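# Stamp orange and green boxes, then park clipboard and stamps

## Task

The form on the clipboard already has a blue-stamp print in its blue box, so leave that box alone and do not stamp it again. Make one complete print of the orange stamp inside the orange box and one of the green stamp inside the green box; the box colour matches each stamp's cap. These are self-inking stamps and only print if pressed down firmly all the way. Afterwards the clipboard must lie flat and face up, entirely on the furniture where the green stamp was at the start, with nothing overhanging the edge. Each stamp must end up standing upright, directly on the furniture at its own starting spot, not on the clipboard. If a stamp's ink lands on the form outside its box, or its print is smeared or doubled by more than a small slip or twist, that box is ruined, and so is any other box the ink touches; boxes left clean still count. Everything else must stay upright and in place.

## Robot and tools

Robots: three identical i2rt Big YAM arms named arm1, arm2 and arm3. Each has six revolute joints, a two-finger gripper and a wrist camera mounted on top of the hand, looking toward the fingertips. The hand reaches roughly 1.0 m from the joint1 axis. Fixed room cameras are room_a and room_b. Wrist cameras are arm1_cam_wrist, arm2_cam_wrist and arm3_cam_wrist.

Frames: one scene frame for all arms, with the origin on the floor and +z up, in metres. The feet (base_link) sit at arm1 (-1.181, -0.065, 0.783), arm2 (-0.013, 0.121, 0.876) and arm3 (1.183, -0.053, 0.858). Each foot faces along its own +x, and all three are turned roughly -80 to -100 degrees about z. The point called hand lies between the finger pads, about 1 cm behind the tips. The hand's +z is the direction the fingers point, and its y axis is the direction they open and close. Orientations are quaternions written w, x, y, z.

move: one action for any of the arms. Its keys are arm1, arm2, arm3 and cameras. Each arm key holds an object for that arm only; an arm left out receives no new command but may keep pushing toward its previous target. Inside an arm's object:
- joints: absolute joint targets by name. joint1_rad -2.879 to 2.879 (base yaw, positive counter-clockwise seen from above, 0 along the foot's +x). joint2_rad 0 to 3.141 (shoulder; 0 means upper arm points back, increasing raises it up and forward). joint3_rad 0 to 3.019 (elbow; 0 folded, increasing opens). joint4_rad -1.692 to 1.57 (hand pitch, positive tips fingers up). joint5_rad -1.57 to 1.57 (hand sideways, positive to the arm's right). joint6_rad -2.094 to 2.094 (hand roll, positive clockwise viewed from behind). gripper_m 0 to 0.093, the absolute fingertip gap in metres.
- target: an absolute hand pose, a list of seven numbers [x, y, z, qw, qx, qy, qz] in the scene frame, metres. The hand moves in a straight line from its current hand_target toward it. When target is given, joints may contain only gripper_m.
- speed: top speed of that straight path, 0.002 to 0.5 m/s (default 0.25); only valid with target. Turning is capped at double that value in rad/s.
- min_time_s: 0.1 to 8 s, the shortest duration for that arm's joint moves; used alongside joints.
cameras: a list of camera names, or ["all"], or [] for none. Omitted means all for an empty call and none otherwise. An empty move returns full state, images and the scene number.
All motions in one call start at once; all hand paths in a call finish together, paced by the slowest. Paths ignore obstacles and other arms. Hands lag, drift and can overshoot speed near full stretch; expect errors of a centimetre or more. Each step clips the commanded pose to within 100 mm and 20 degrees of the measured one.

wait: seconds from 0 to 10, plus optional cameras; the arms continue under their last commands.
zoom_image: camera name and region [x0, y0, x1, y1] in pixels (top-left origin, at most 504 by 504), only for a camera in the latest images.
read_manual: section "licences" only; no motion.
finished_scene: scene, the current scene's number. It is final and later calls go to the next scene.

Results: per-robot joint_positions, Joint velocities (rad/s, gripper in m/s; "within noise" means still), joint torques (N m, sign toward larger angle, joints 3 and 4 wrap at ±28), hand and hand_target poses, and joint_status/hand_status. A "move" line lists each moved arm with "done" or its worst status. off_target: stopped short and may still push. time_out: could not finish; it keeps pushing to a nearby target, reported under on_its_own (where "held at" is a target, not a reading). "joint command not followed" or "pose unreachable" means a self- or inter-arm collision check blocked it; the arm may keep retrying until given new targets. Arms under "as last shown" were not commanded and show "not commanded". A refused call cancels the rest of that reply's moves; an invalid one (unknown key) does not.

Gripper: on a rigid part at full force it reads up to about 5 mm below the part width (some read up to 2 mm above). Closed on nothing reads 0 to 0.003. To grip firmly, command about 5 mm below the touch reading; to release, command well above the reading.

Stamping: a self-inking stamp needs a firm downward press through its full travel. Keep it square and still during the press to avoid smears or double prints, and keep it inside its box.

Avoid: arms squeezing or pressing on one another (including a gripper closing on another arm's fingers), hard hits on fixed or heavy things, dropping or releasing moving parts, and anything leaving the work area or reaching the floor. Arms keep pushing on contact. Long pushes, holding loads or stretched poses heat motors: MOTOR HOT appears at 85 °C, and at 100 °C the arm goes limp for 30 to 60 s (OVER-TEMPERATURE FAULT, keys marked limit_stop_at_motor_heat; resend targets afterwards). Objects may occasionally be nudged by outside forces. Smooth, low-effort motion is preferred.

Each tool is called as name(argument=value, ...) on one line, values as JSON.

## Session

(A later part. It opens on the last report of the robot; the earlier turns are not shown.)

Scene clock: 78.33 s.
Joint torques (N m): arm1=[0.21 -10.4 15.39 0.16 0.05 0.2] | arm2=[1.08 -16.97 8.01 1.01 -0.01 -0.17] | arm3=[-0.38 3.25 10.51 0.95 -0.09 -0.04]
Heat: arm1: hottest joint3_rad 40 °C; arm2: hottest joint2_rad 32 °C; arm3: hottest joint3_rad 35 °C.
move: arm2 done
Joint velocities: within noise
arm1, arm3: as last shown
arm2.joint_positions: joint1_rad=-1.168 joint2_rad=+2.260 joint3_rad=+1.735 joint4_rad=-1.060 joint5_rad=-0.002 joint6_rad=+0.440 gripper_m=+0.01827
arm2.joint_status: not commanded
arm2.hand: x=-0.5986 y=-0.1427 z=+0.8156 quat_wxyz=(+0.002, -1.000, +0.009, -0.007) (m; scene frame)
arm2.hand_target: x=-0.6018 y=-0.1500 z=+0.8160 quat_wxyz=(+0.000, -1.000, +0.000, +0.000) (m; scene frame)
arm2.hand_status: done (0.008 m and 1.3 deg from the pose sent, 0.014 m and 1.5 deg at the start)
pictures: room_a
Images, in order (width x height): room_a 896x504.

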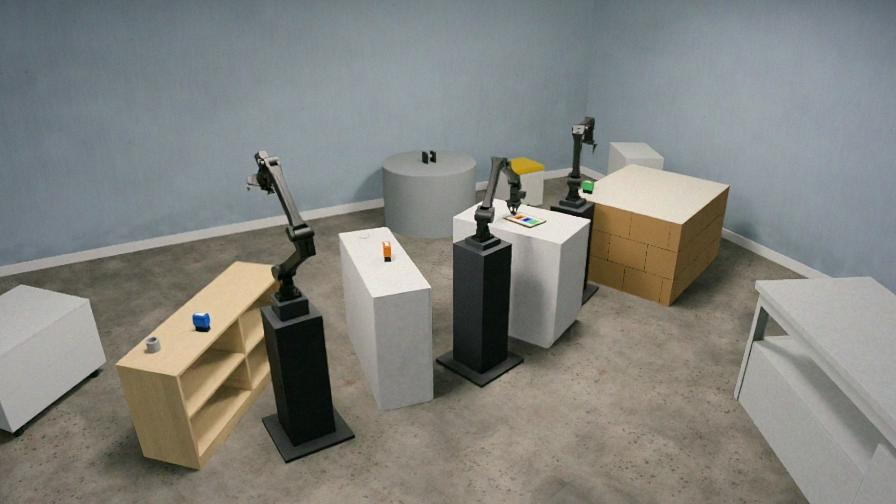

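move(arm2={"target": [-0.602, -0.150, 0.806, 0, 1, 0.0, 0], "speed": 0.03}, cameras=["room_a"])

zoom_image(camera="room_a", region=[470, 140, 610, 280])

Scene clock: 79.40 s.
Joint torques (N m): arm1=[0.44 -10.05 15.34 0.12 0.08 0.2] | arm2=[1.14 -16.44 7.72 1.09 -0.02 -0.17] | arm3=[-0.21 3.14 10.55 0.98 -0.07 0]
Heat: arm1: hottest joint3_rad 40 °C; arm2: hottest joint2_rad 32 °C; arm3: hottest joint3_rad 35 °C.
move: arm2 done
Joint velocities: within noise
arm1, arm3: as last shown
arm2.joint_positions: joint1_rad=-1.168 joint2_rad=+2.265 joint3_rad=+1.735 joint4_rad=-1.044 joint5_rad=-0.002 joint6_rad=+0.440 gripper_m=+0.01827
arm2.joint_status: not commanded
arm2.hand: x=-0.6013 y=-0.1439 z=+0.8123 quat_wxyz=(+0.000, -1.000, +0.009, -0.002) (m; scene frame)
arm2.hand_target: x=-0.6018 y=-0.1500 z=+0.8060 quat_wxyz=(+0.000, -1.000, +0.000, +0.000) (m; scene frame)
arm2.hand_status: done (0.009 m and 1.0 deg from the pose sent, 0.013 m and 1.3 deg at the start)
pictures: room_a
Images, in order (width x height): room_a 896x504.

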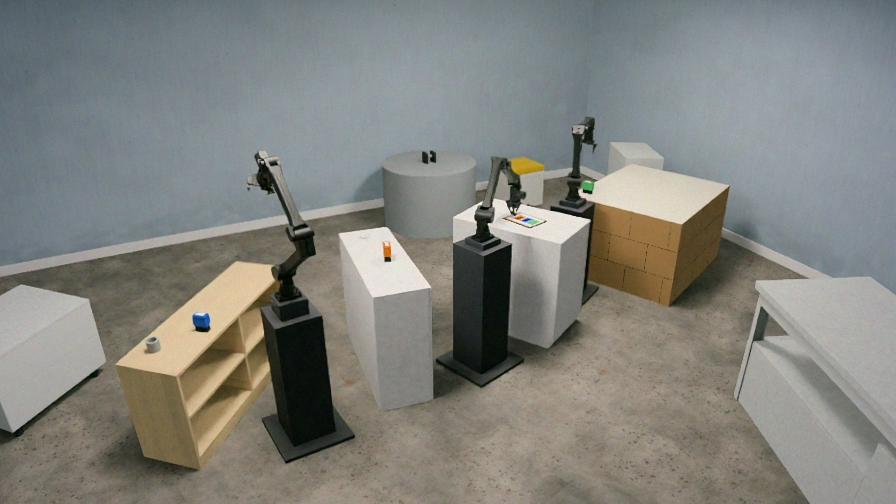

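Scaled by 3.600 from the camera's 896x504 image, which has a finer 1280x720 frame.

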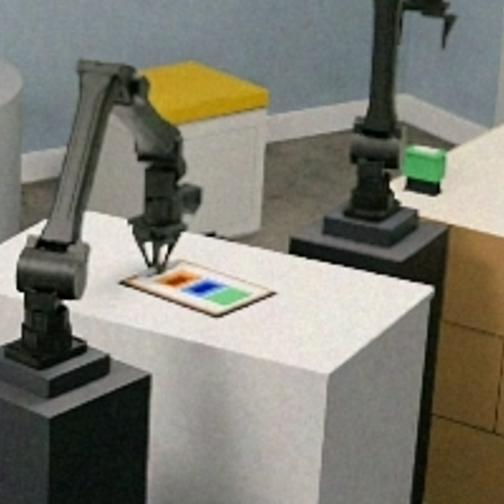

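move(arm2={"target": [-0.602, -0.150, 0.799, 0, 1, 0.0, 0], "speed": 0.03}, cameras=["arm2_cam_wrist"])

Scene clock: 80.50 s.
Joint torques (N m): arm1=[0.26 -10.05 15.35 0.12 0.04 0.2] | arm2=[1.14 -15.79 7.51 1.4 -0.02 -0.17] | arm3=[-0.38 3.14 10.59 1.02 -0.12 -0.01]
Heat: arm1: hottest joint3_rad 40 °C; arm2: hottest joint2_rad 32 °C; arm3: hottest joint3_rad 35 °C.
move: arm2 off_target
Joint velocities: within noise
arm1, arm3: as last shown
arm2.joint_positions: joint1_rad=-1.168 joint2_rad=+2.266 joint3_rad=+1.735 joint4_rad=-1.037 joint5_rad=-0.002 joint6_rad=+0.440 gripper_m=+0.01827
arm2.joint_status: not commanded
arm2.hand: x=-0.6026 y=-0.1445 z=+0.8118 quat_wxyz=(-0.002, -1.000, +0.009, +0.001) (m; scene frame)
arm2.hand_target: x=-0.6017 y=-0.1499 z=+0.7992 quat_wxyz=(+0.000, -1.000, +0.000, +0.000) (m; scene frame)
arm2.hand_status: off_target (0.014 m and 1.0 deg from the pose sent, 0.015 m and 1.0 deg at the start)
pictures: arm2_cam_wrist
Images, in order (width x height): arm2_cam_wrist 616x616.

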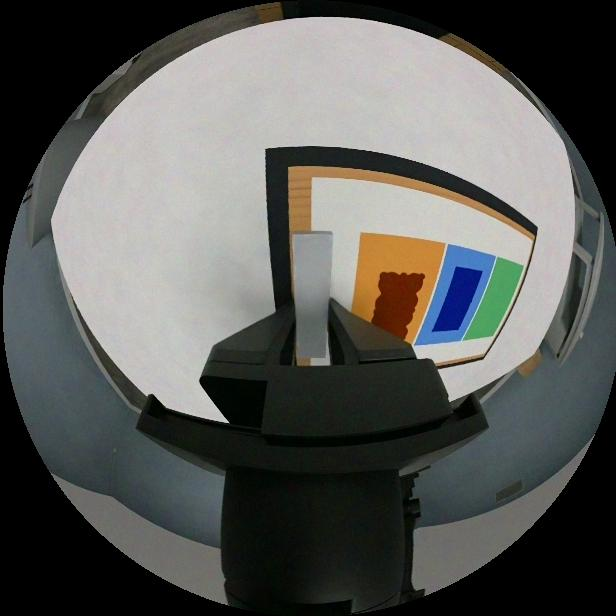

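move(arm2={"target": [-0.602, -0.150, 0.805, 0, 1, 0.0, 0], "speed": 0.03, "joints": {"gripper_m": 0.04}})

move(arm2={"target": [-0.61, -0.150, 0.88, 0, 1, 0.0, 0], "speed": 0.06}, cameras=["arm2_cam_wrist", "room_a"])

Scene clock: 81.67 s.
Joint torques (N m): arm1=[0.38 -10.05 15.24 0.06 0.07 0.17] | arm2=[1.14 -16.44 7.71 0.79 -0.02 -0.17] | arm3=[-0.21 3.19 10.55 1.05 -0.07 -0.03]
Heat: arm1: hottest joint3_rad 40 °C; arm2: hottest joint2_rad 32 °C; arm3: hottest joint3_rad 35 °C.
move: arm2 done
Joint velocities: within noise
arm1, arm3: as last shown
arm2.joint_positions: joint1_rad=-1.168 joint2_rad=+2.267 joint3_rad=+1.735 joint4_rad=-1.033 joint5_rad=-0.002 joint6_rad=+0.440 gripper_m=+0.03990
arm2.joint_status: all done
arm2.hand: x=-0.6034 y=-0.1449 z=+0.8116 quat_wxyz=(-0.002, -1.000, +0.009, +0.002) (m; scene frame)
arm2.hand_target: x=-0.6019 y=-0.1500 z=+0.8052 quat_wxyz=(+0.000, -1.000, +0.000, +0.000) (m; scene frame)
arm2.hand_status: done (0.008 m and 1.0 deg from the pose sent, 0.009 m and 1.0 deg at the start)
pictures: none

Scene clock: 83.53 s.
Joint torques (N m): arm1=[0.32 -9.82 15.32 0.09 0.05 0.18] | arm2=[0.73 -18.14 10.91 0.2 -0.01 -0.21] | arm3=[-0.56 3.49 10.52 1.03 -0.07 -0.03]
Heat: arm1: hottest joint3_rad 40 °C; arm2: hottest joint2_rad 32 °C; arm3: hottest joint3_rad 35 °C.
move: arm2 off_target
Joint velocities: within noise
arm1, arm3: as last shown
arm2.joint_positions: joint1_rad=-1.168 joint2_rad=+2.216 joint3_rad=+1.771 joint4_rad=-1.178 joint5_rad=-0.002 joint6_rad=+0.439 gripper_m=+0.03990
arm2.joint_status: not commanded
arm2.hand: x=-0.5926 y=-0.1400 z=+0.8559 quat_wxyz=(+0.010, -1.000, +0.008, -0.024) (m; scene frame)
arm2.hand_target: x=-0.6090 y=-0.1496 z=+0.8805 quat_wxyz=(+0.000, -1.000, +0.000, +0.000) (m; scene frame)
arm2.hand_status: off_target (0.031 m and 3.1 deg from the pose sent, 0.069 m and 1.0 deg at the start)
pictures: arm2_cam_wrist, room_a
Images, in order (width x height): arm2_cam_wrist 616x616, room_a 896x504.

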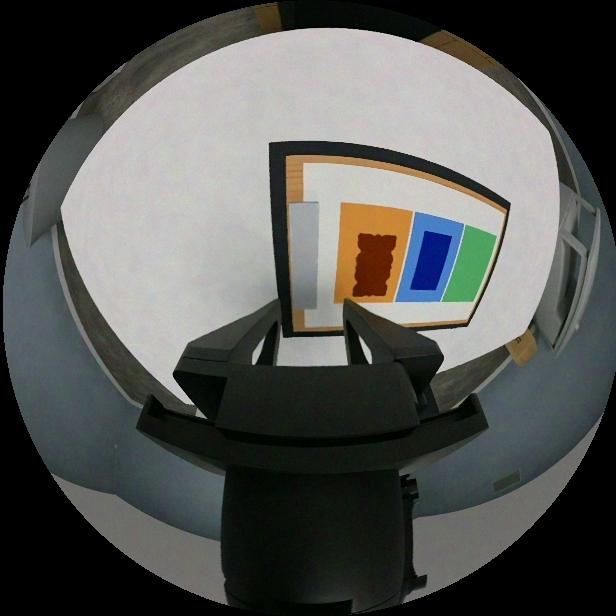

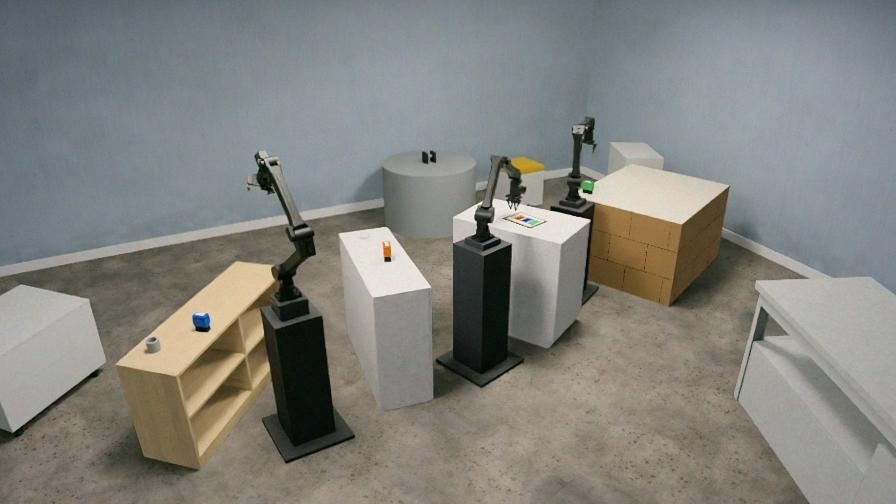

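move(arm1={"joints": {"joint1_rad": 1.22, "joint2_rad": 1.949, "joint3_rad": 1.748, "joint4_rad": -1.369, "joint5_rad": 0, "joint6_rad": -0.12, "gripper_m": 0.05}, "min_time_s": 6}, arm2={"joints": {"joint1_rad": 0.1, "joint2_rad": 1.85, "joint3_rad": 1.7, "joint4_rad": -1.4, "joint6_rad": 0.0}, "min_time_s": 3.5}, cameras=["arm1_cam_wrist", "room_a", "room_b"])

zoom_image(camera="arm1_cam_wrist", region=[180, 130, 430, 380])

Scene clock: 90.73 s.
Joint torques (N m): arm1=[0.26 -14.74 14.89 0.77 0 -0.08] | arm2=[0.26 -15.15 8.23 0.42 -0.08 -0.21] | arm3=[0.15 3.49 10.61 0.98 -0.1 -0.06]
Heat: arm1: hottest joint3_rad 40 °C; arm2: hottest joint2_rad 33 °C; arm3: hottest joint3_rad 35 °C.
move: arm1 done; arm2 done
Joint velocities: within noise
arm1.joint_positions: joint1_rad=+1.226 joint2_rad=+1.939 joint3_rad=+1.680 joint4_rad=-1.377 joint5_rad=-0.001 joint6_rad=-0.108 gripper_m=+0.05008
arm1.joint_status: all done
arm1.hand: x=-0.6108 y=-0.1406 z=+0.8911 quat_wxyz=(+0.037, -0.012, -0.999, -0.006) (m; scene frame)
arm1.hand_target: x=-0.5866 y=-0.1476 z=+0.9102 quat_wxyz=(+0.004, -0.009, -1.000, -0.001) (m; scene frame)
arm1.hand_status: not commanded
arm2.joint_positions: joint1_rad=+0.104 joint2_rad=+1.863 joint3_rad=+1.702 joint4_rad=-1.392 joint5_rad=-0.001 joint6_rad=+0.012 gripper_m=+0.03991
arm2.joint_status: all done
arm2.hand: x=+0.0582 y=-0.4519 z=+1.0399 quat_wxyz=(-0.007, -0.666, -0.746, +0.005) (m; scene frame)
arm2.hand_target: x=+0.0554 y=-0.4493 z=+1.0463 quat_wxyz=(-0.008, -0.663, -0.748, +0.007) (m; scene frame)
arm2.hand_status: not commanded
arm3: as last shown
pictures: arm1_cam_wrist, room_a, room_b
Images, in order (width x height): arm1_cam_wrist 616x616, room_a 896x504, room_b 896x504.

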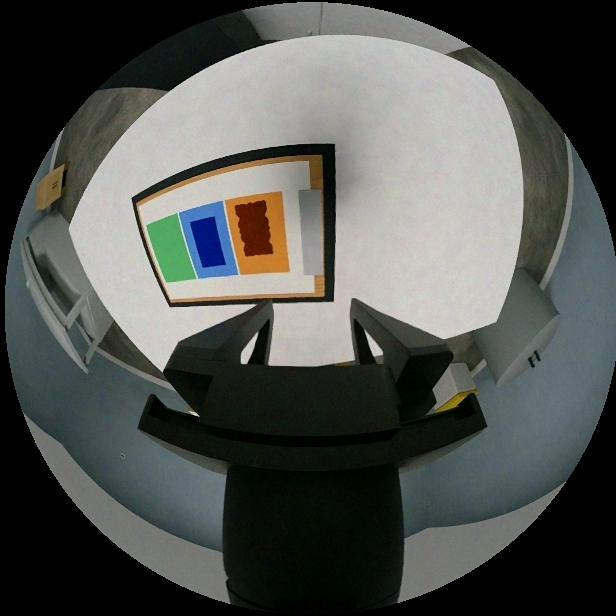

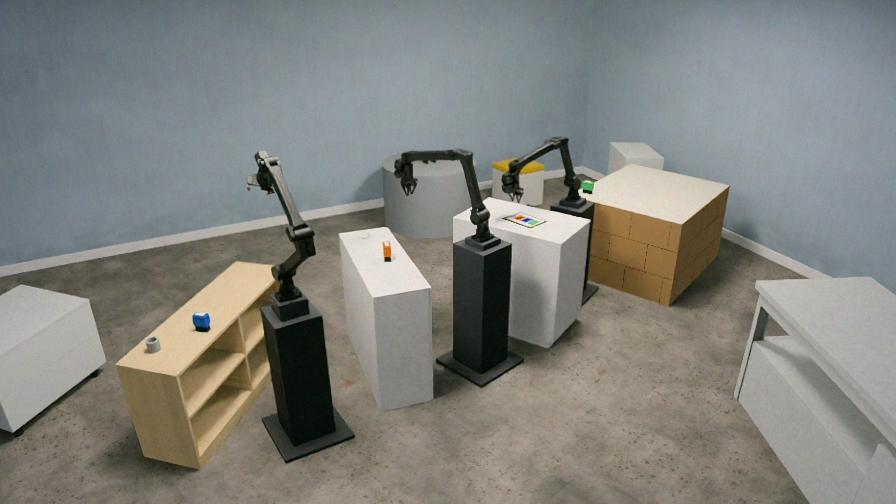

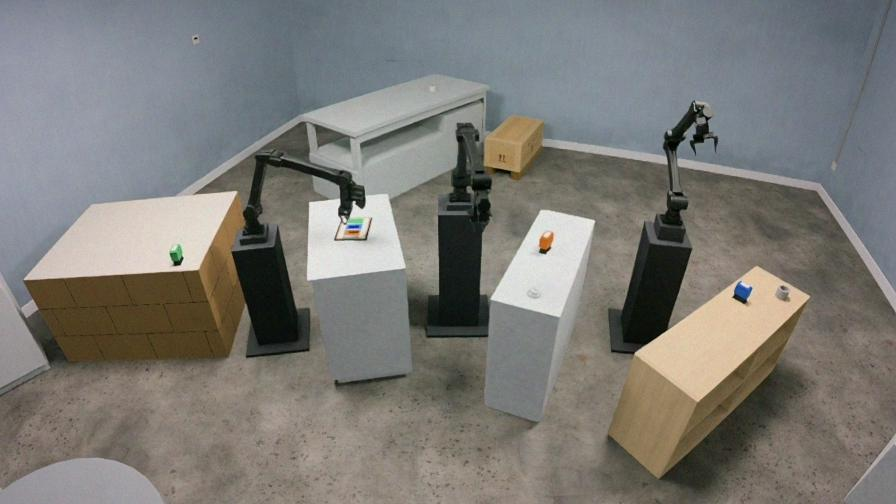

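Scaled by 2.016 from the camera's 616x616 image, which has a finer 880x880 frame.

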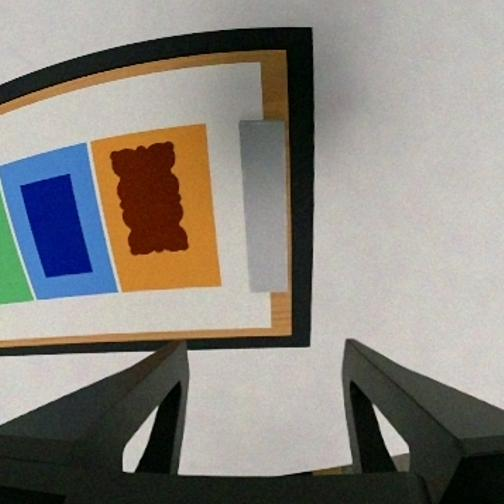

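move(arm1={"target": [-0.585, -0.130, 0.845, 0, -0.0044, 1.0, 0], "speed": 0.1, "joints": {"gripper_m": 0.045}}, cameras=["arm1_cam_wrist"])

zoom_image(camera="arm1_cam_wrist", region=[180, 130, 430, 380])

Scene clock: 92.67 s.
Joint torques (N m): arm1=[1.08 -16.03 8.47 0.88 0.07 -0.04] | arm2=[0.26 -15.27 8.25 0.42 -0.09 -0.21] | arm3=[-0.03 3.14 10.54 1.03 -0.11 -0.01]
Heat: arm1: hottest joint3_rad 40 °C; arm2: hottest joint2_rad 33 °C; arm3: hottest joint3_rad 35 °C.
move: arm1 done
Joint velocities: within noise
arm1.joint_positions: joint1_rad=+1.245 joint2_rad=+1.987 joint3_rad=+1.642 joint4_rad=-1.216 joint5_rad=-0.001 joint6_rad=-0.108 gripper_m=+0.04509
arm1.joint_status: all done
arm1.hand: x=-0.5857 y=-0.1325 z=+0.8491 quat_wxyz=(+0.000, -0.002, -1.000, -0.001) (m; scene frame)
arm1.hand_target: x=-0.5851 y=-0.1299 z=+0.8450 quat_wxyz=(+0.000, +0.004, -1.000, +0.000) (m; scene frame)
arm1.hand_status: done (0.005 m and 0.8 deg from the pose sent, 0.054 m and 4.7 deg at the start)
arm2, arm3: as last shown
pictures: arm1_cam_wrist
Images, in order (width x height): arm1_cam_wrist 616x616.

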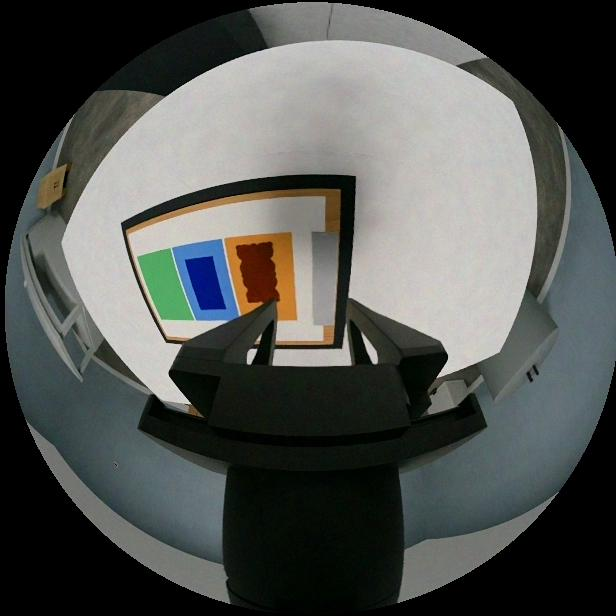

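Scaled by 2.016 from the camera's 616x616 image, which has a finer 880x880 frame.

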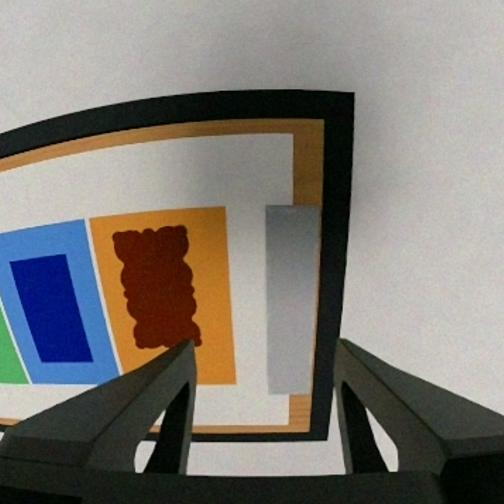

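move(arm1={"target": [-0.583, -0.151, 0.822, 0, -0.0262, 0.99966, 0], "speed": 0.08, "joints": {"gripper_m": 0.042}}, cameras=["arm1_cam_wrist"])

zoom_image(camera="arm1_cam_wrist", region=[180, 130, 430, 380])

Scene clock: 94.43 s.
Joint torques (N m): arm1=[0.67 -15.38 8.39 0.98 0.02 -0.09] | arm2=[0.21 -15.33 8.24 0.46 -0.09 -0.21] | arm3=[-0.38 3.19 10.5 0.99 -0.1 -0.02]
Heat: arm1: hottest joint3_rad 40 °C; arm2: hottest joint2_rad 33 °C; arm3: hottest joint3_rad 35 °C.
move: arm1 done
Joint velocities: within noise
arm1.joint_positions: joint1_rad=+1.218 joint2_rad=+2.020 joint3_rad=+1.634 joint4_rad=-1.173 joint5_rad=-0.001 joint6_rad=-0.181 gripper_m=+0.04208
arm1.joint_status: all done
arm1.hand: x=-0.5825 y=-0.1493 z=+0.8276 quat_wxyz=(-0.001, +0.021, -1.000, -0.001) (m; scene frame)
arm1.hand_target: x=-0.5830 y=-0.1510 z=+0.8222 quat_wxyz=(+0.000, +0.026, -1.000, +0.000) (m; scene frame)
arm1.hand_status: done (0.006 m and 0.6 deg from the pose sent, 0.033 m and 3.3 deg at the start)
arm2: as last shown
arm3.joint_positions: joint1_rad=+0.095 joint2_rad=+0.640 joint3_rad=+1.422 joint4_rad=-1.608 joint5_rad=-0.065 joint6_rad=+0.429 gripper_m=+0.09396
arm3.joint_status: not commanded
arm3.hand: x=+1.1772 y=-0.2489 z=+1.3567 quat_wxyz=(-0.316, -0.798, -0.478, +0.187) (m; scene frame)
arm3.hand_target: x=+1.1773 y=-0.2472 z=+1.3657 quat_wxyz=(-0.324, -0.794, -0.476, +0.193) (m; scene frame)
arm3.hand_status: not commanded
pictures: arm1_cam_wrist
Images, in order (width x height): arm1_cam_wrist 616x616.

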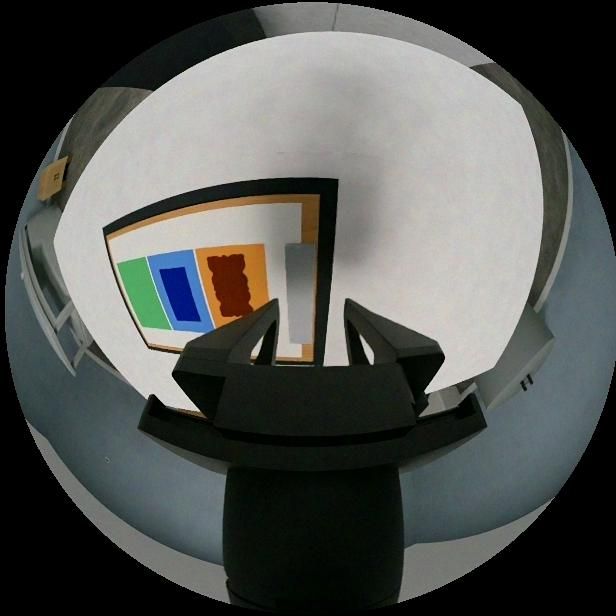

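Scaled by 2.016 from the camera's 616x616 image, which has a finer 880x880 frame.

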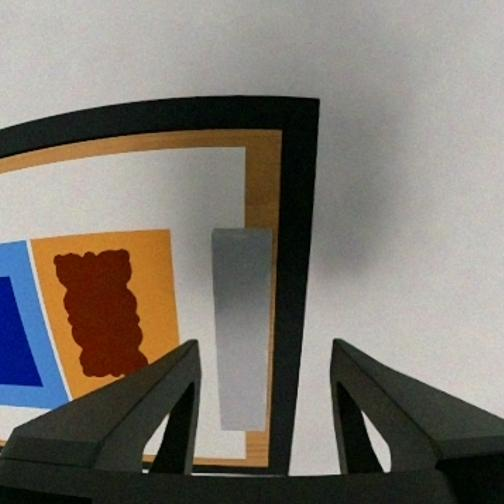

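move(arm1={"target": [-0.583, -0.1395, 0.815, 0, -0.0035, 1.0, 0], "speed": 0.06, "joints": {"gripper_m": 0.04}}, cameras=["arm1_cam_wrist"])

zoom_image(camera="arm1_cam_wrist", region=[180, 130, 430, 380])

Scene clock: 95.97 s.
Joint torques (N m): arm1=[1.44 -15.44 8.12 0.91 0.07 0.17] | arm2=[0.15 -15.38 8.23 0.43 -0.08 -0.21] | arm3=[-0.44 3.19 10.58 1.13 -0.13 -0.05]
Heat: arm1: hottest joint3_rad 40 °C; arm2: hottest joint2_rad 33 °C; arm3: hottest joint3_rad 35 °C.
move: arm1 done
Joint velocities: within noise
arm1.joint_positions: joint1_rad=+1.228 joint2_rad=+2.020 joint3_rad=+1.623 joint4_rad=-1.155 joint5_rad=-0.001 joint6_rad=-0.143 gripper_m=+0.04008
arm1.joint_status: all done
arm1.hand: x=-0.5819 y=-0.1433 z=+0.8236 quat_wxyz=(-0.004, +0.007, -1.000, +0.000) (m; scene frame)
arm1.hand_target: x=-0.5831 y=-0.1395 z=+0.8152 quat_wxyz=(+0.000, +0.004, -1.000, +0.000) (m; scene frame)
arm1.hand_status: done (0.009 m and 0.6 deg from the pose sent, 0.016 m and 2.0 deg at the start)
arm2, arm3: as last shown
pictures: arm1_cam_wrist
Images, in order (width x height): arm1_cam_wrist 616x616.

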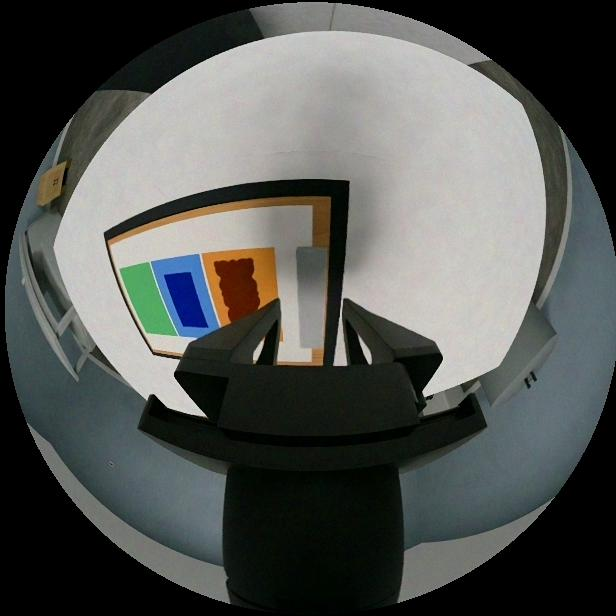

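Scaled by 2.016 from the camera's 616x616 image, which has a finer 880x880 frame.

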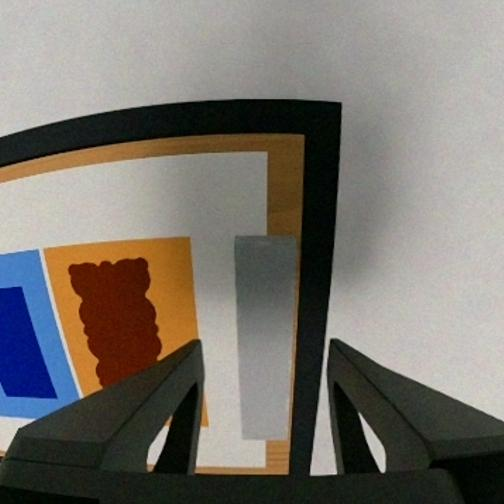

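move(arm1={"target": [-0.583, -0.1395, 0.800, 0, -0.0035, 1.0, 0], "speed": 0.04, "joints": {"gripper_m": 0.038}}, cameras=["arm1_cam_wrist"])

zoom_image(camera="arm1_cam_wrist", region=[180, 130, 430, 380])

Scene clock: 97.10 s.
Joint torques (N m): arm1=[1.49 -15.91 8.16 0.85 0.07 0.16] | arm2=[0.21 -15.33 8.21 0.43 -0.09 -0.21] | arm3=[-0.03 3.55 10.61 1.03 -0.09 -0.05]
Heat: arm1: hottest joint3_rad 40 °C; arm2: hottest joint2_rad 33 °C; arm3: hottest joint3_rad 35 °C.
move: arm1 done
Joint velocities: within noise
arm1.joint_positions: joint1_rad=+1.228 joint2_rad=+2.038 joint3_rad=+1.607 joint4_rad=-1.124 joint5_rad=-0.001 joint6_rad=-0.143 gripper_m=+0.03808
arm1.joint_status: all done
arm1.hand: x=-0.5824 y=-0.1432 z=+0.8072 quat_wxyz=(-0.003, +0.007, -1.000, -0.001) (m; scene frame)
arm1.hand_target: x=-0.5830 y=-0.1395 z=+0.8002 quat_wxyz=(+0.000, +0.004, -1.000, +0.000) (m; scene frame)
arm1.hand_status: done (0.008 m and 0.5 deg from the pose sent, 0.024 m and 0.6 deg at the start)
arm2, arm3: as last shown
pictures: arm1_cam_wrist
Images, in order (width x height): arm1_cam_wrist 616x616.

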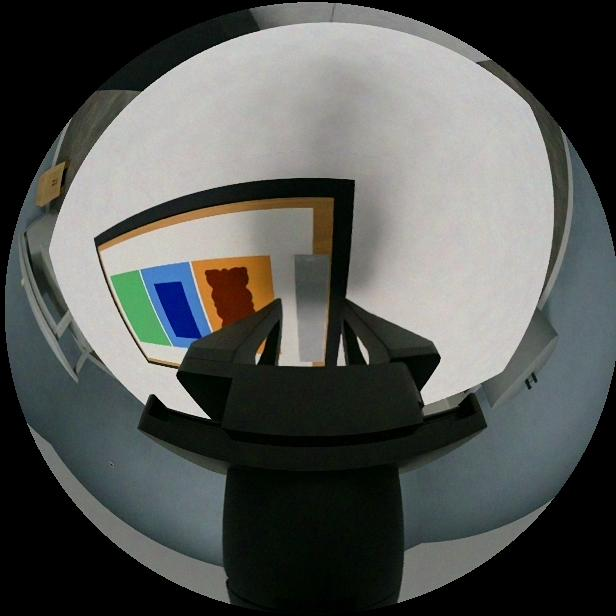

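Scaled by 2.016 from the camera's 616x616 image, which has a finer 880x880 frame.

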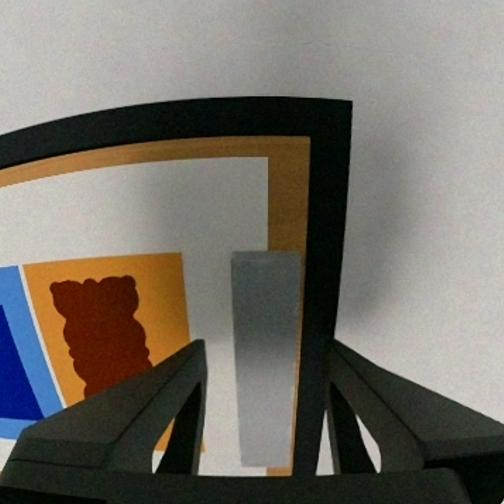

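move(arm1={"target": [-0.583, -0.1395, 0.790, 0, -0.0035, 1.0, 0], "speed": 0.03, "joints": {"gripper_m": 0.037}}, cameras=["arm1_cam_wrist"])

zoom_image(camera="arm1_cam_wrist", region=[180, 130, 430, 380])

Scene clock: 98.27 s.
Joint torques (N m): arm1=[0.79 -15.27 7.92 0.9 0.01 0.21] | arm2=[0.26 -15.21 8.23 0.46 -0.09 -0.22] | arm3=[0.03 3.14 10.54 1.1 -0.09 -0.02]
Heat: arm1: hottest joint3_rad 40 °C; arm2: hottest joint2_rad 33 °C; arm3: hottest joint3_rad 35 °C.
move: arm1 done
Joint velocities: within noise
arm1.joint_positions: joint1_rad=+1.228 joint2_rad=+2.049 joint3_rad=+1.598 joint4_rad=-1.103 joint5_rad=-0.001 joint6_rad=-0.143 gripper_m=+0.03708
arm1.joint_status: all done
arm1.hand: x=-0.5820 y=-0.1433 z=+0.7977 quat_wxyz=(-0.004, +0.007, -1.000, +0.000) (m; scene frame)
arm1.hand_target: x=-0.5831 y=-0.1395 z=+0.7900 quat_wxyz=(+0.000, +0.004, -1.000, +0.000) (m; scene frame)
arm1.hand_status: done (0.009 m and 0.5 deg from the pose sent, 0.017 m and 0.5 deg at the start)
arm2, arm3: as last shown
pictures: arm1_cam_wrist
Images, in order (width x height): arm1_cam_wrist 616x616.

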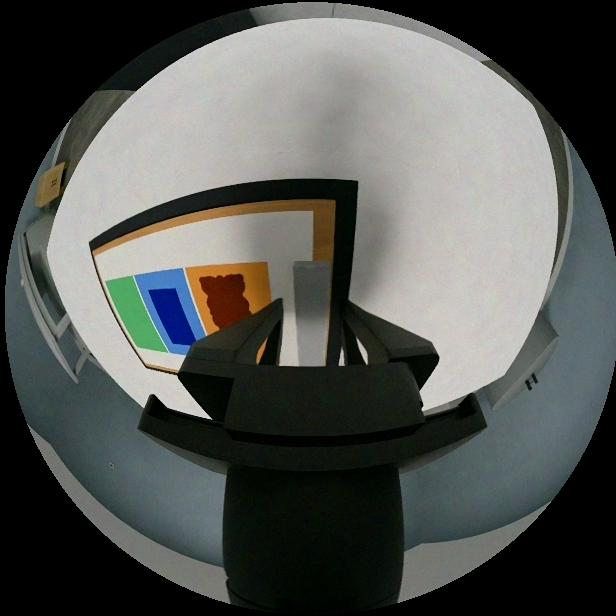

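Scaled by 2.016 from the camera's 616x616 image, which has a finer 880x880 frame.

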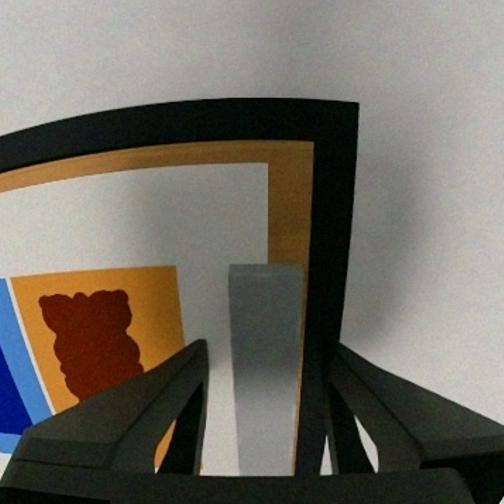

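move(arm1={"target": [-0.596, -0.1395, 0.783, 0, -0.0035, 1.0, 0], "speed": 0.04, "joints": {"gripper_m": 0.037}}, cameras=["arm1_cam_wrist"])

zoom_image(camera="arm1_cam_wrist", region=[180, 130, 430, 380])

Scene clock: 99.60 s.
Joint torques (N m): arm1=[0.32 -15.97 6.02 0.46 0.07 0.17] | arm2=[0.15 -15.33 8.25 0.43 -0.08 -0.21] | arm3=[-0.21 3.14 10.51 1.01 -0.08 -0.06]
Heat: arm1: hottest joint3_rad 39 °C; arm2: hottest joint2_rad 33 °C; arm3: hottest joint3_rad 35 °C.
move: arm1 off_target
Joint velocities: within noise
arm1.joint_positions: joint1_rad=+1.228 joint2_rad=+2.034 joint3_rad=+1.564 joint4_rad=-1.058 joint5_rad=-0.001 joint6_rad=-0.143 gripper_m=+0.03708
arm1.joint_status: all done
arm1.hand: x=-0.5831 y=-0.1430 z=+0.7955 quat_wxyz=(-0.017, +0.006, -1.000, +0.001) (m; scene frame)
arm1.hand_target: x=-0.5959 y=-0.1396 z=+0.7833 quat_wxyz=(+0.000, +0.004, -1.000, +0.000) (m; scene frame)
arm1.hand_status: off_target (0.018 m and 2.0 deg from the pose sent, 0.021 m and 0.5 deg at the start)
arm2, arm3: as last shown
pictures: arm1_cam_wrist
Images, in order (width x height): arm1_cam_wrist 616x616.

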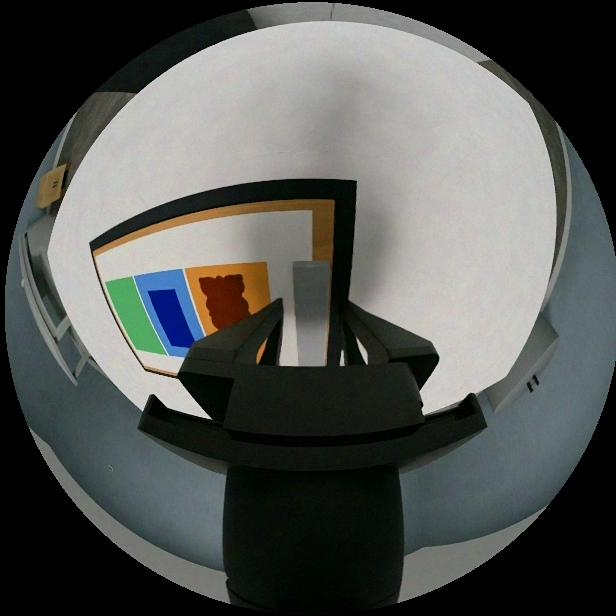

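Scaled by 2.016 from the camera's 616x616 image, which has a finer 880x880 frame.

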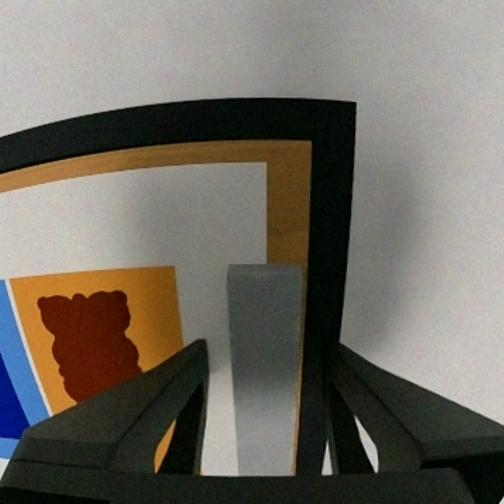

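move(arm1={"target": [-0.594, -0.1395, 0.812, 0, -0.0035, 1.0, 0], "speed": 0.06, "joints": {"gripper_m": 0.037}})

move(arm1={"target": [-0.594, -0.1395, 0.786, 0, -0.0035, 1.0, 0], "speed": 0.04, "joints": {"gripper_m": 0.037}}, cameras=["arm1_cam_wrist"])

zoom_image(camera="arm1_cam_wrist", region=[180, 130, 430, 380])

Scene clock: 100.93 s.
Joint torques (N m): arm1=[1.14 -18.02 8.76 0.12 0.07 0.16] | arm2=[0.26 -15.27 8.24 0.44 -0.1 -0.2] | arm3=[-0.26 3.08 10.45 1.01 -0.1 -0.01]
Heat: arm1: hottest joint3_rad 39 °C; arm2: hottest joint2_rad 33 °C; arm3: hottest joint3_rad 35 °C.
move: arm1 off_target
Joint velocities: within noise
arm1.joint_positions: joint1_rad=+1.228 joint2_rad=+2.033 joint3_rad=+1.564 joint4_rad=-1.114 joint5_rad=-0.001 joint6_rad=-0.143 gripper_m=+0.03708
arm1.joint_status: all done
arm1.hand: x=-0.5969 y=-0.1412 z=+0.7960 quat_wxyz=(+0.010, +0.006, -1.000, -0.003) (m; scene frame)
arm1.hand_target: x=-0.5941 y=-0.1395 z=+0.8117 quat_wxyz=(+0.000, +0.004, -1.000, +0.000) (m; scene frame)
arm1.hand_status: off_target (0.016 m and 1.3 deg from the pose sent, 0.020 m and 2.0 deg at the start)
arm2, arm3: as last shown
pictures: none

Scene clock: 102.07 s.
Joint torques (N m): arm1=[0.91 -15.27 7.05 1.57 0.06 0.17] | arm2=[0.32 -15.38 8.24 0.46 -0.09 -0.21] | arm3=[-0.44 3.43 10.56 0.99 -0.1 -0.03]
Heat: arm1: hottest joint3_rad 39 °C; arm2: hottest joint2_rad 33 °C; arm3: hottest joint3_rad 35 °C.
move: arm1 done
Joint velocities: within noise
arm1.joint_positions: joint1_rad=+1.228 joint2_rad=+2.032 joint3_rad=+1.562 joint4_rad=-1.093 joint5_rad=-0.001 joint6_rad=-0.143 gripper_m=+0.03708
arm1.joint_status: all done
arm1.hand: x=-0.5927 y=-0.1417 z=+0.7953 quat_wxyz=(+0.001, +0.006, -1.000, -0.001) (m; scene frame)
arm1.hand_target: x=-0.5942 y=-0.1395 z=+0.7860 quat_wxyz=(+0.000, +0.004, -1.000, +0.000) (m; scene frame)
arm1.hand_status: done (0.010 m and 0.4 deg from the pose sent, 0.011 m and 1.3 deg at the start)
arm2.joint_positions: joint1_rad=+0.104 joint2_rad=+1.863 joint3_rad=+1.702 joint4_rad=-1.392 joint5_rad=-0.001 joint6_rad=+0.012 gripper_m=+0.03991
arm2.joint_status: not commanded
arm2.hand: x=+0.0582 y=-0.4519 z=+1.0399 quat_wxyz=(-0.007, -0.666, -0.746, +0.005) (m; scene frame)
arm2.hand_target: x=+0.0554 y=-0.4493 z=+1.0463 quat_wxyz=(-0.008, -0.663, -0.748, +0.007) (m; scene frame)
arm2.hand_status: not commanded
arm3: as last shown
pictures: arm1_cam_wrist
Images, in order (width x height): arm1_cam_wrist 616x616.

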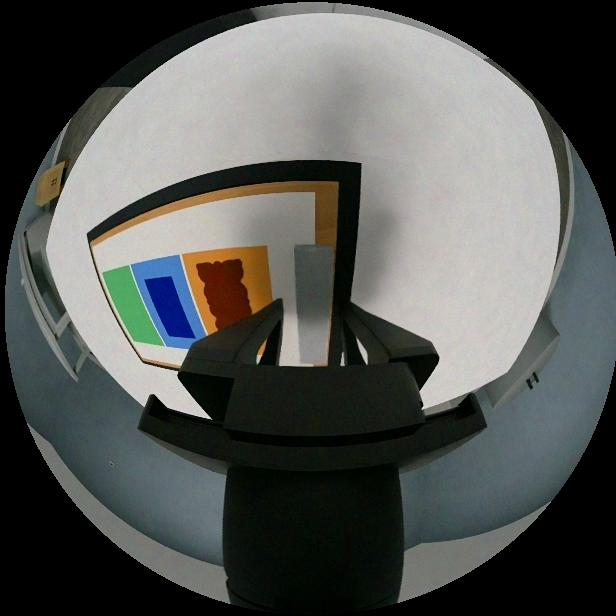

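Scaled by 2.016 from the camera's 616x616 image, which has a finer 880x880 frame.

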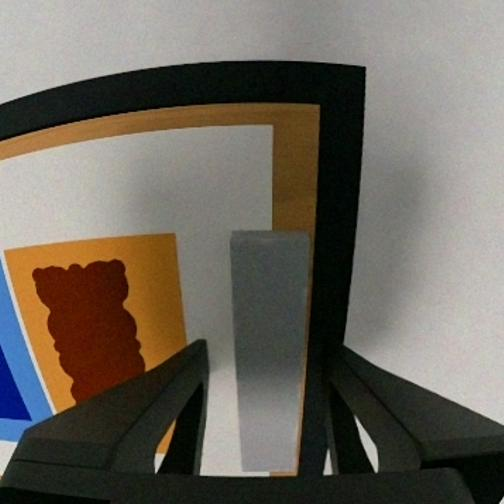

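move(arm1={"target": [-0.594, -0.1395, 0.789, 0, -0.0035, 1.0, 0], "speed": 0.04, "joints": {"gripper_m": 0.008}}, cameras=["arm1_cam_wrist"])

zoom_image(camera="arm1_cam_wrist", region=[180, 130, 430, 380])

Scene clock: 103.17 s.
Joint torques (N m): arm1=[0.97 -15.62 7.24 1.03 -0.02 0.16] | arm2=[0.15 -15.21 8.25 0.44 -0.08 -0.22] | arm3=[-0.26 3.6 10.55 1.01 -0.1 -0.03]
Heat: arm1: hottest joint3_rad 39 °C; arm2: hottest joint2_rad 33 °C; arm3: hottest joint3_rad 35 °C.
move: arm1 off_target
Joint velocities: within noise
arm1.joint_positions: joint1_rad=+1.230 joint2_rad=+2.031 joint3_rad=+1.562 joint4_rad=-1.086 joint5_rad=+0.002 joint6_rad=-0.143 gripper_m=+0.01851
arm1.joint_status: gripper_m off_target (ended at +0.01854, target +0.00800)
arm1.hand: x=-0.5907 y=-0.1409 z=+0.7957 quat_wxyz=(-0.003, +0.008, -1.000, +0.001) (m; scene frame)
arm1.hand_target: x=-0.5940 y=-0.1395 z=+0.7891 quat_wxyz=(+0.000, +0.004, -1.000, +0.000) (m; scene frame)
arm1.hand_status: done (0.008 m and 0.6 deg from the pose sent, 0.007 m and 0.4 deg at the start)
arm2, arm3: as last shown
pictures: arm1_cam_wrist
Images, in order (width x height): arm1_cam_wrist 616x616.

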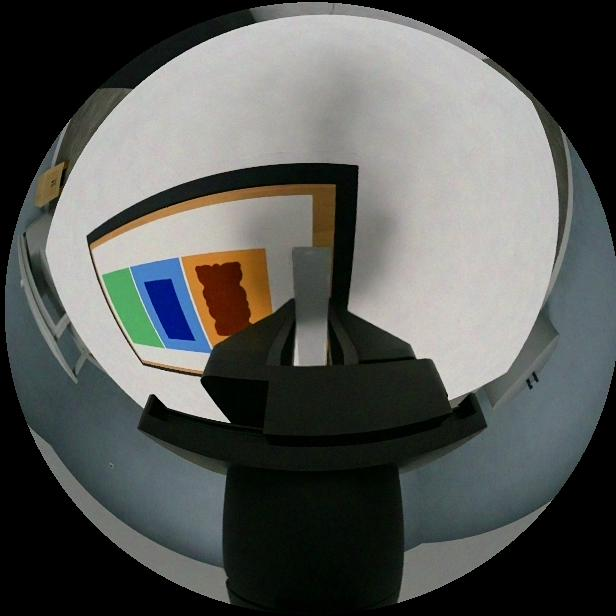

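Scaled by 2.016 from the camera's 616x616 image, which has a finer 880x880 frame.

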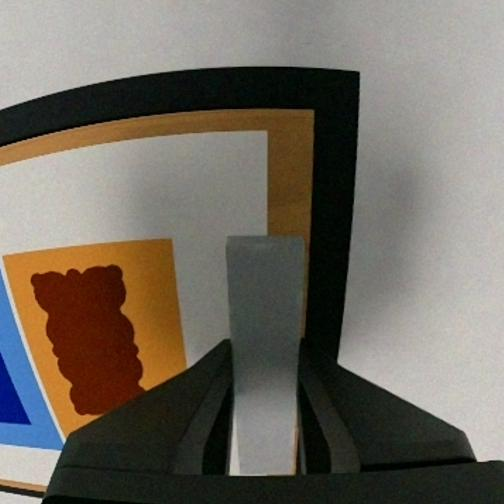

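move(arm1={"target": [-0.594, -0.1395, 0.85, 0, -0.0035, 1.0, 0], "speed": 0.08}, cameras=["arm1_cam_wrist", "room_a"])

zoom_image(camera="room_a", region=[430, 130, 630, 330])

Scene clock: 104.87 s.
Joint torques (N m): arm1=[0.85 -19.37 12.14 0.02 -0.05 0.12] | arm2=[0.21 -15.27 8.21 0.47 -0.09 -0.22] | arm3=[-0.03 3.14 10.54 1.03 -0.1 -0.01]
Heat: arm1: hottest joint3_rad 39 °C; arm2: hottest joint2_rad 33 °C; arm3: hottest joint3_rad 36 °C.
move: arm1 off_target
Joint velocities: within noise
arm1.joint_positions: joint1_rad=+1.230 joint2_rad=+2.007 joint3_rad=+1.562 joint4_rad=-1.196 joint5_rad=+0.002 joint6_rad=-0.141 gripper_m=+0.01851
arm1.joint_status: not commanded
arm1.hand: x=-0.6151 y=-0.1378 z=+0.8102 quat_wxyz=(+0.040, +0.007, -0.999, -0.005) (m; scene frame)
arm1.hand_target: x=-0.5957 y=-0.1393 z=+0.8501 quat_wxyz=(+0.000, +0.004, -1.000, +0.000) (m; scene frame)
arm1.hand_status: off_target (0.045 m and 4.6 deg from the pose sent, 0.054 m and 0.6 deg at the start)
arm2: as last shown
arm3.joint_positions: joint1_rad=+0.095 joint2_rad=+0.640 joint3_rad=+1.422 joint4_rad=-1.608 joint5_rad=-0.065 joint6_rad=+0.429 gripper_m=+0.09396
arm3.joint_status: not commanded
arm3.hand: x=+1.1772 y=-0.2489 z=+1.3567 quat_wxyz=(-0.316, -0.798, -0.478, +0.187) (m; scene frame)
arm3.hand_target: x=+1.1773 y=-0.2472 z=+1.3657 quat_wxyz=(-0.324, -0.794, -0.476, +0.193) (m; scene frame)
arm3.hand_status: not commanded
pictures: arm1_cam_wrist, room_a
Images, in order (width x height): arm1_cam_wrist 616x616, room_a 896x504.

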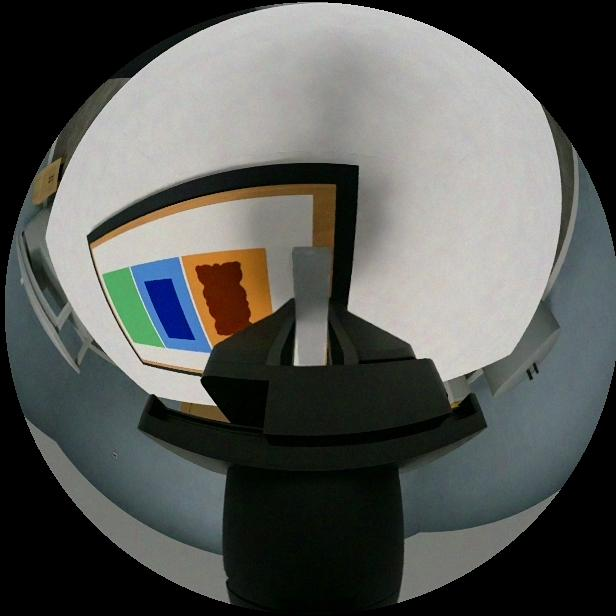

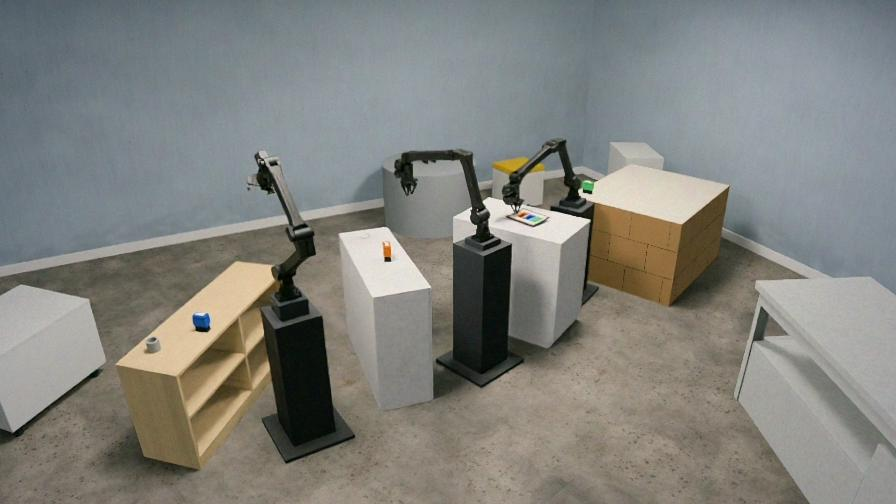

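Scaled by 2.520 from the camera's 896x504 image, which has a finer 1280x720 frame.

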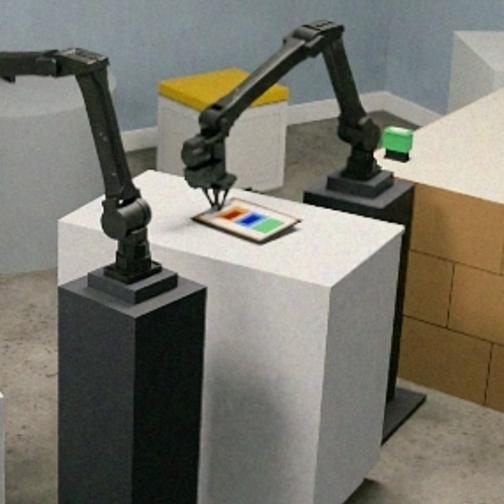

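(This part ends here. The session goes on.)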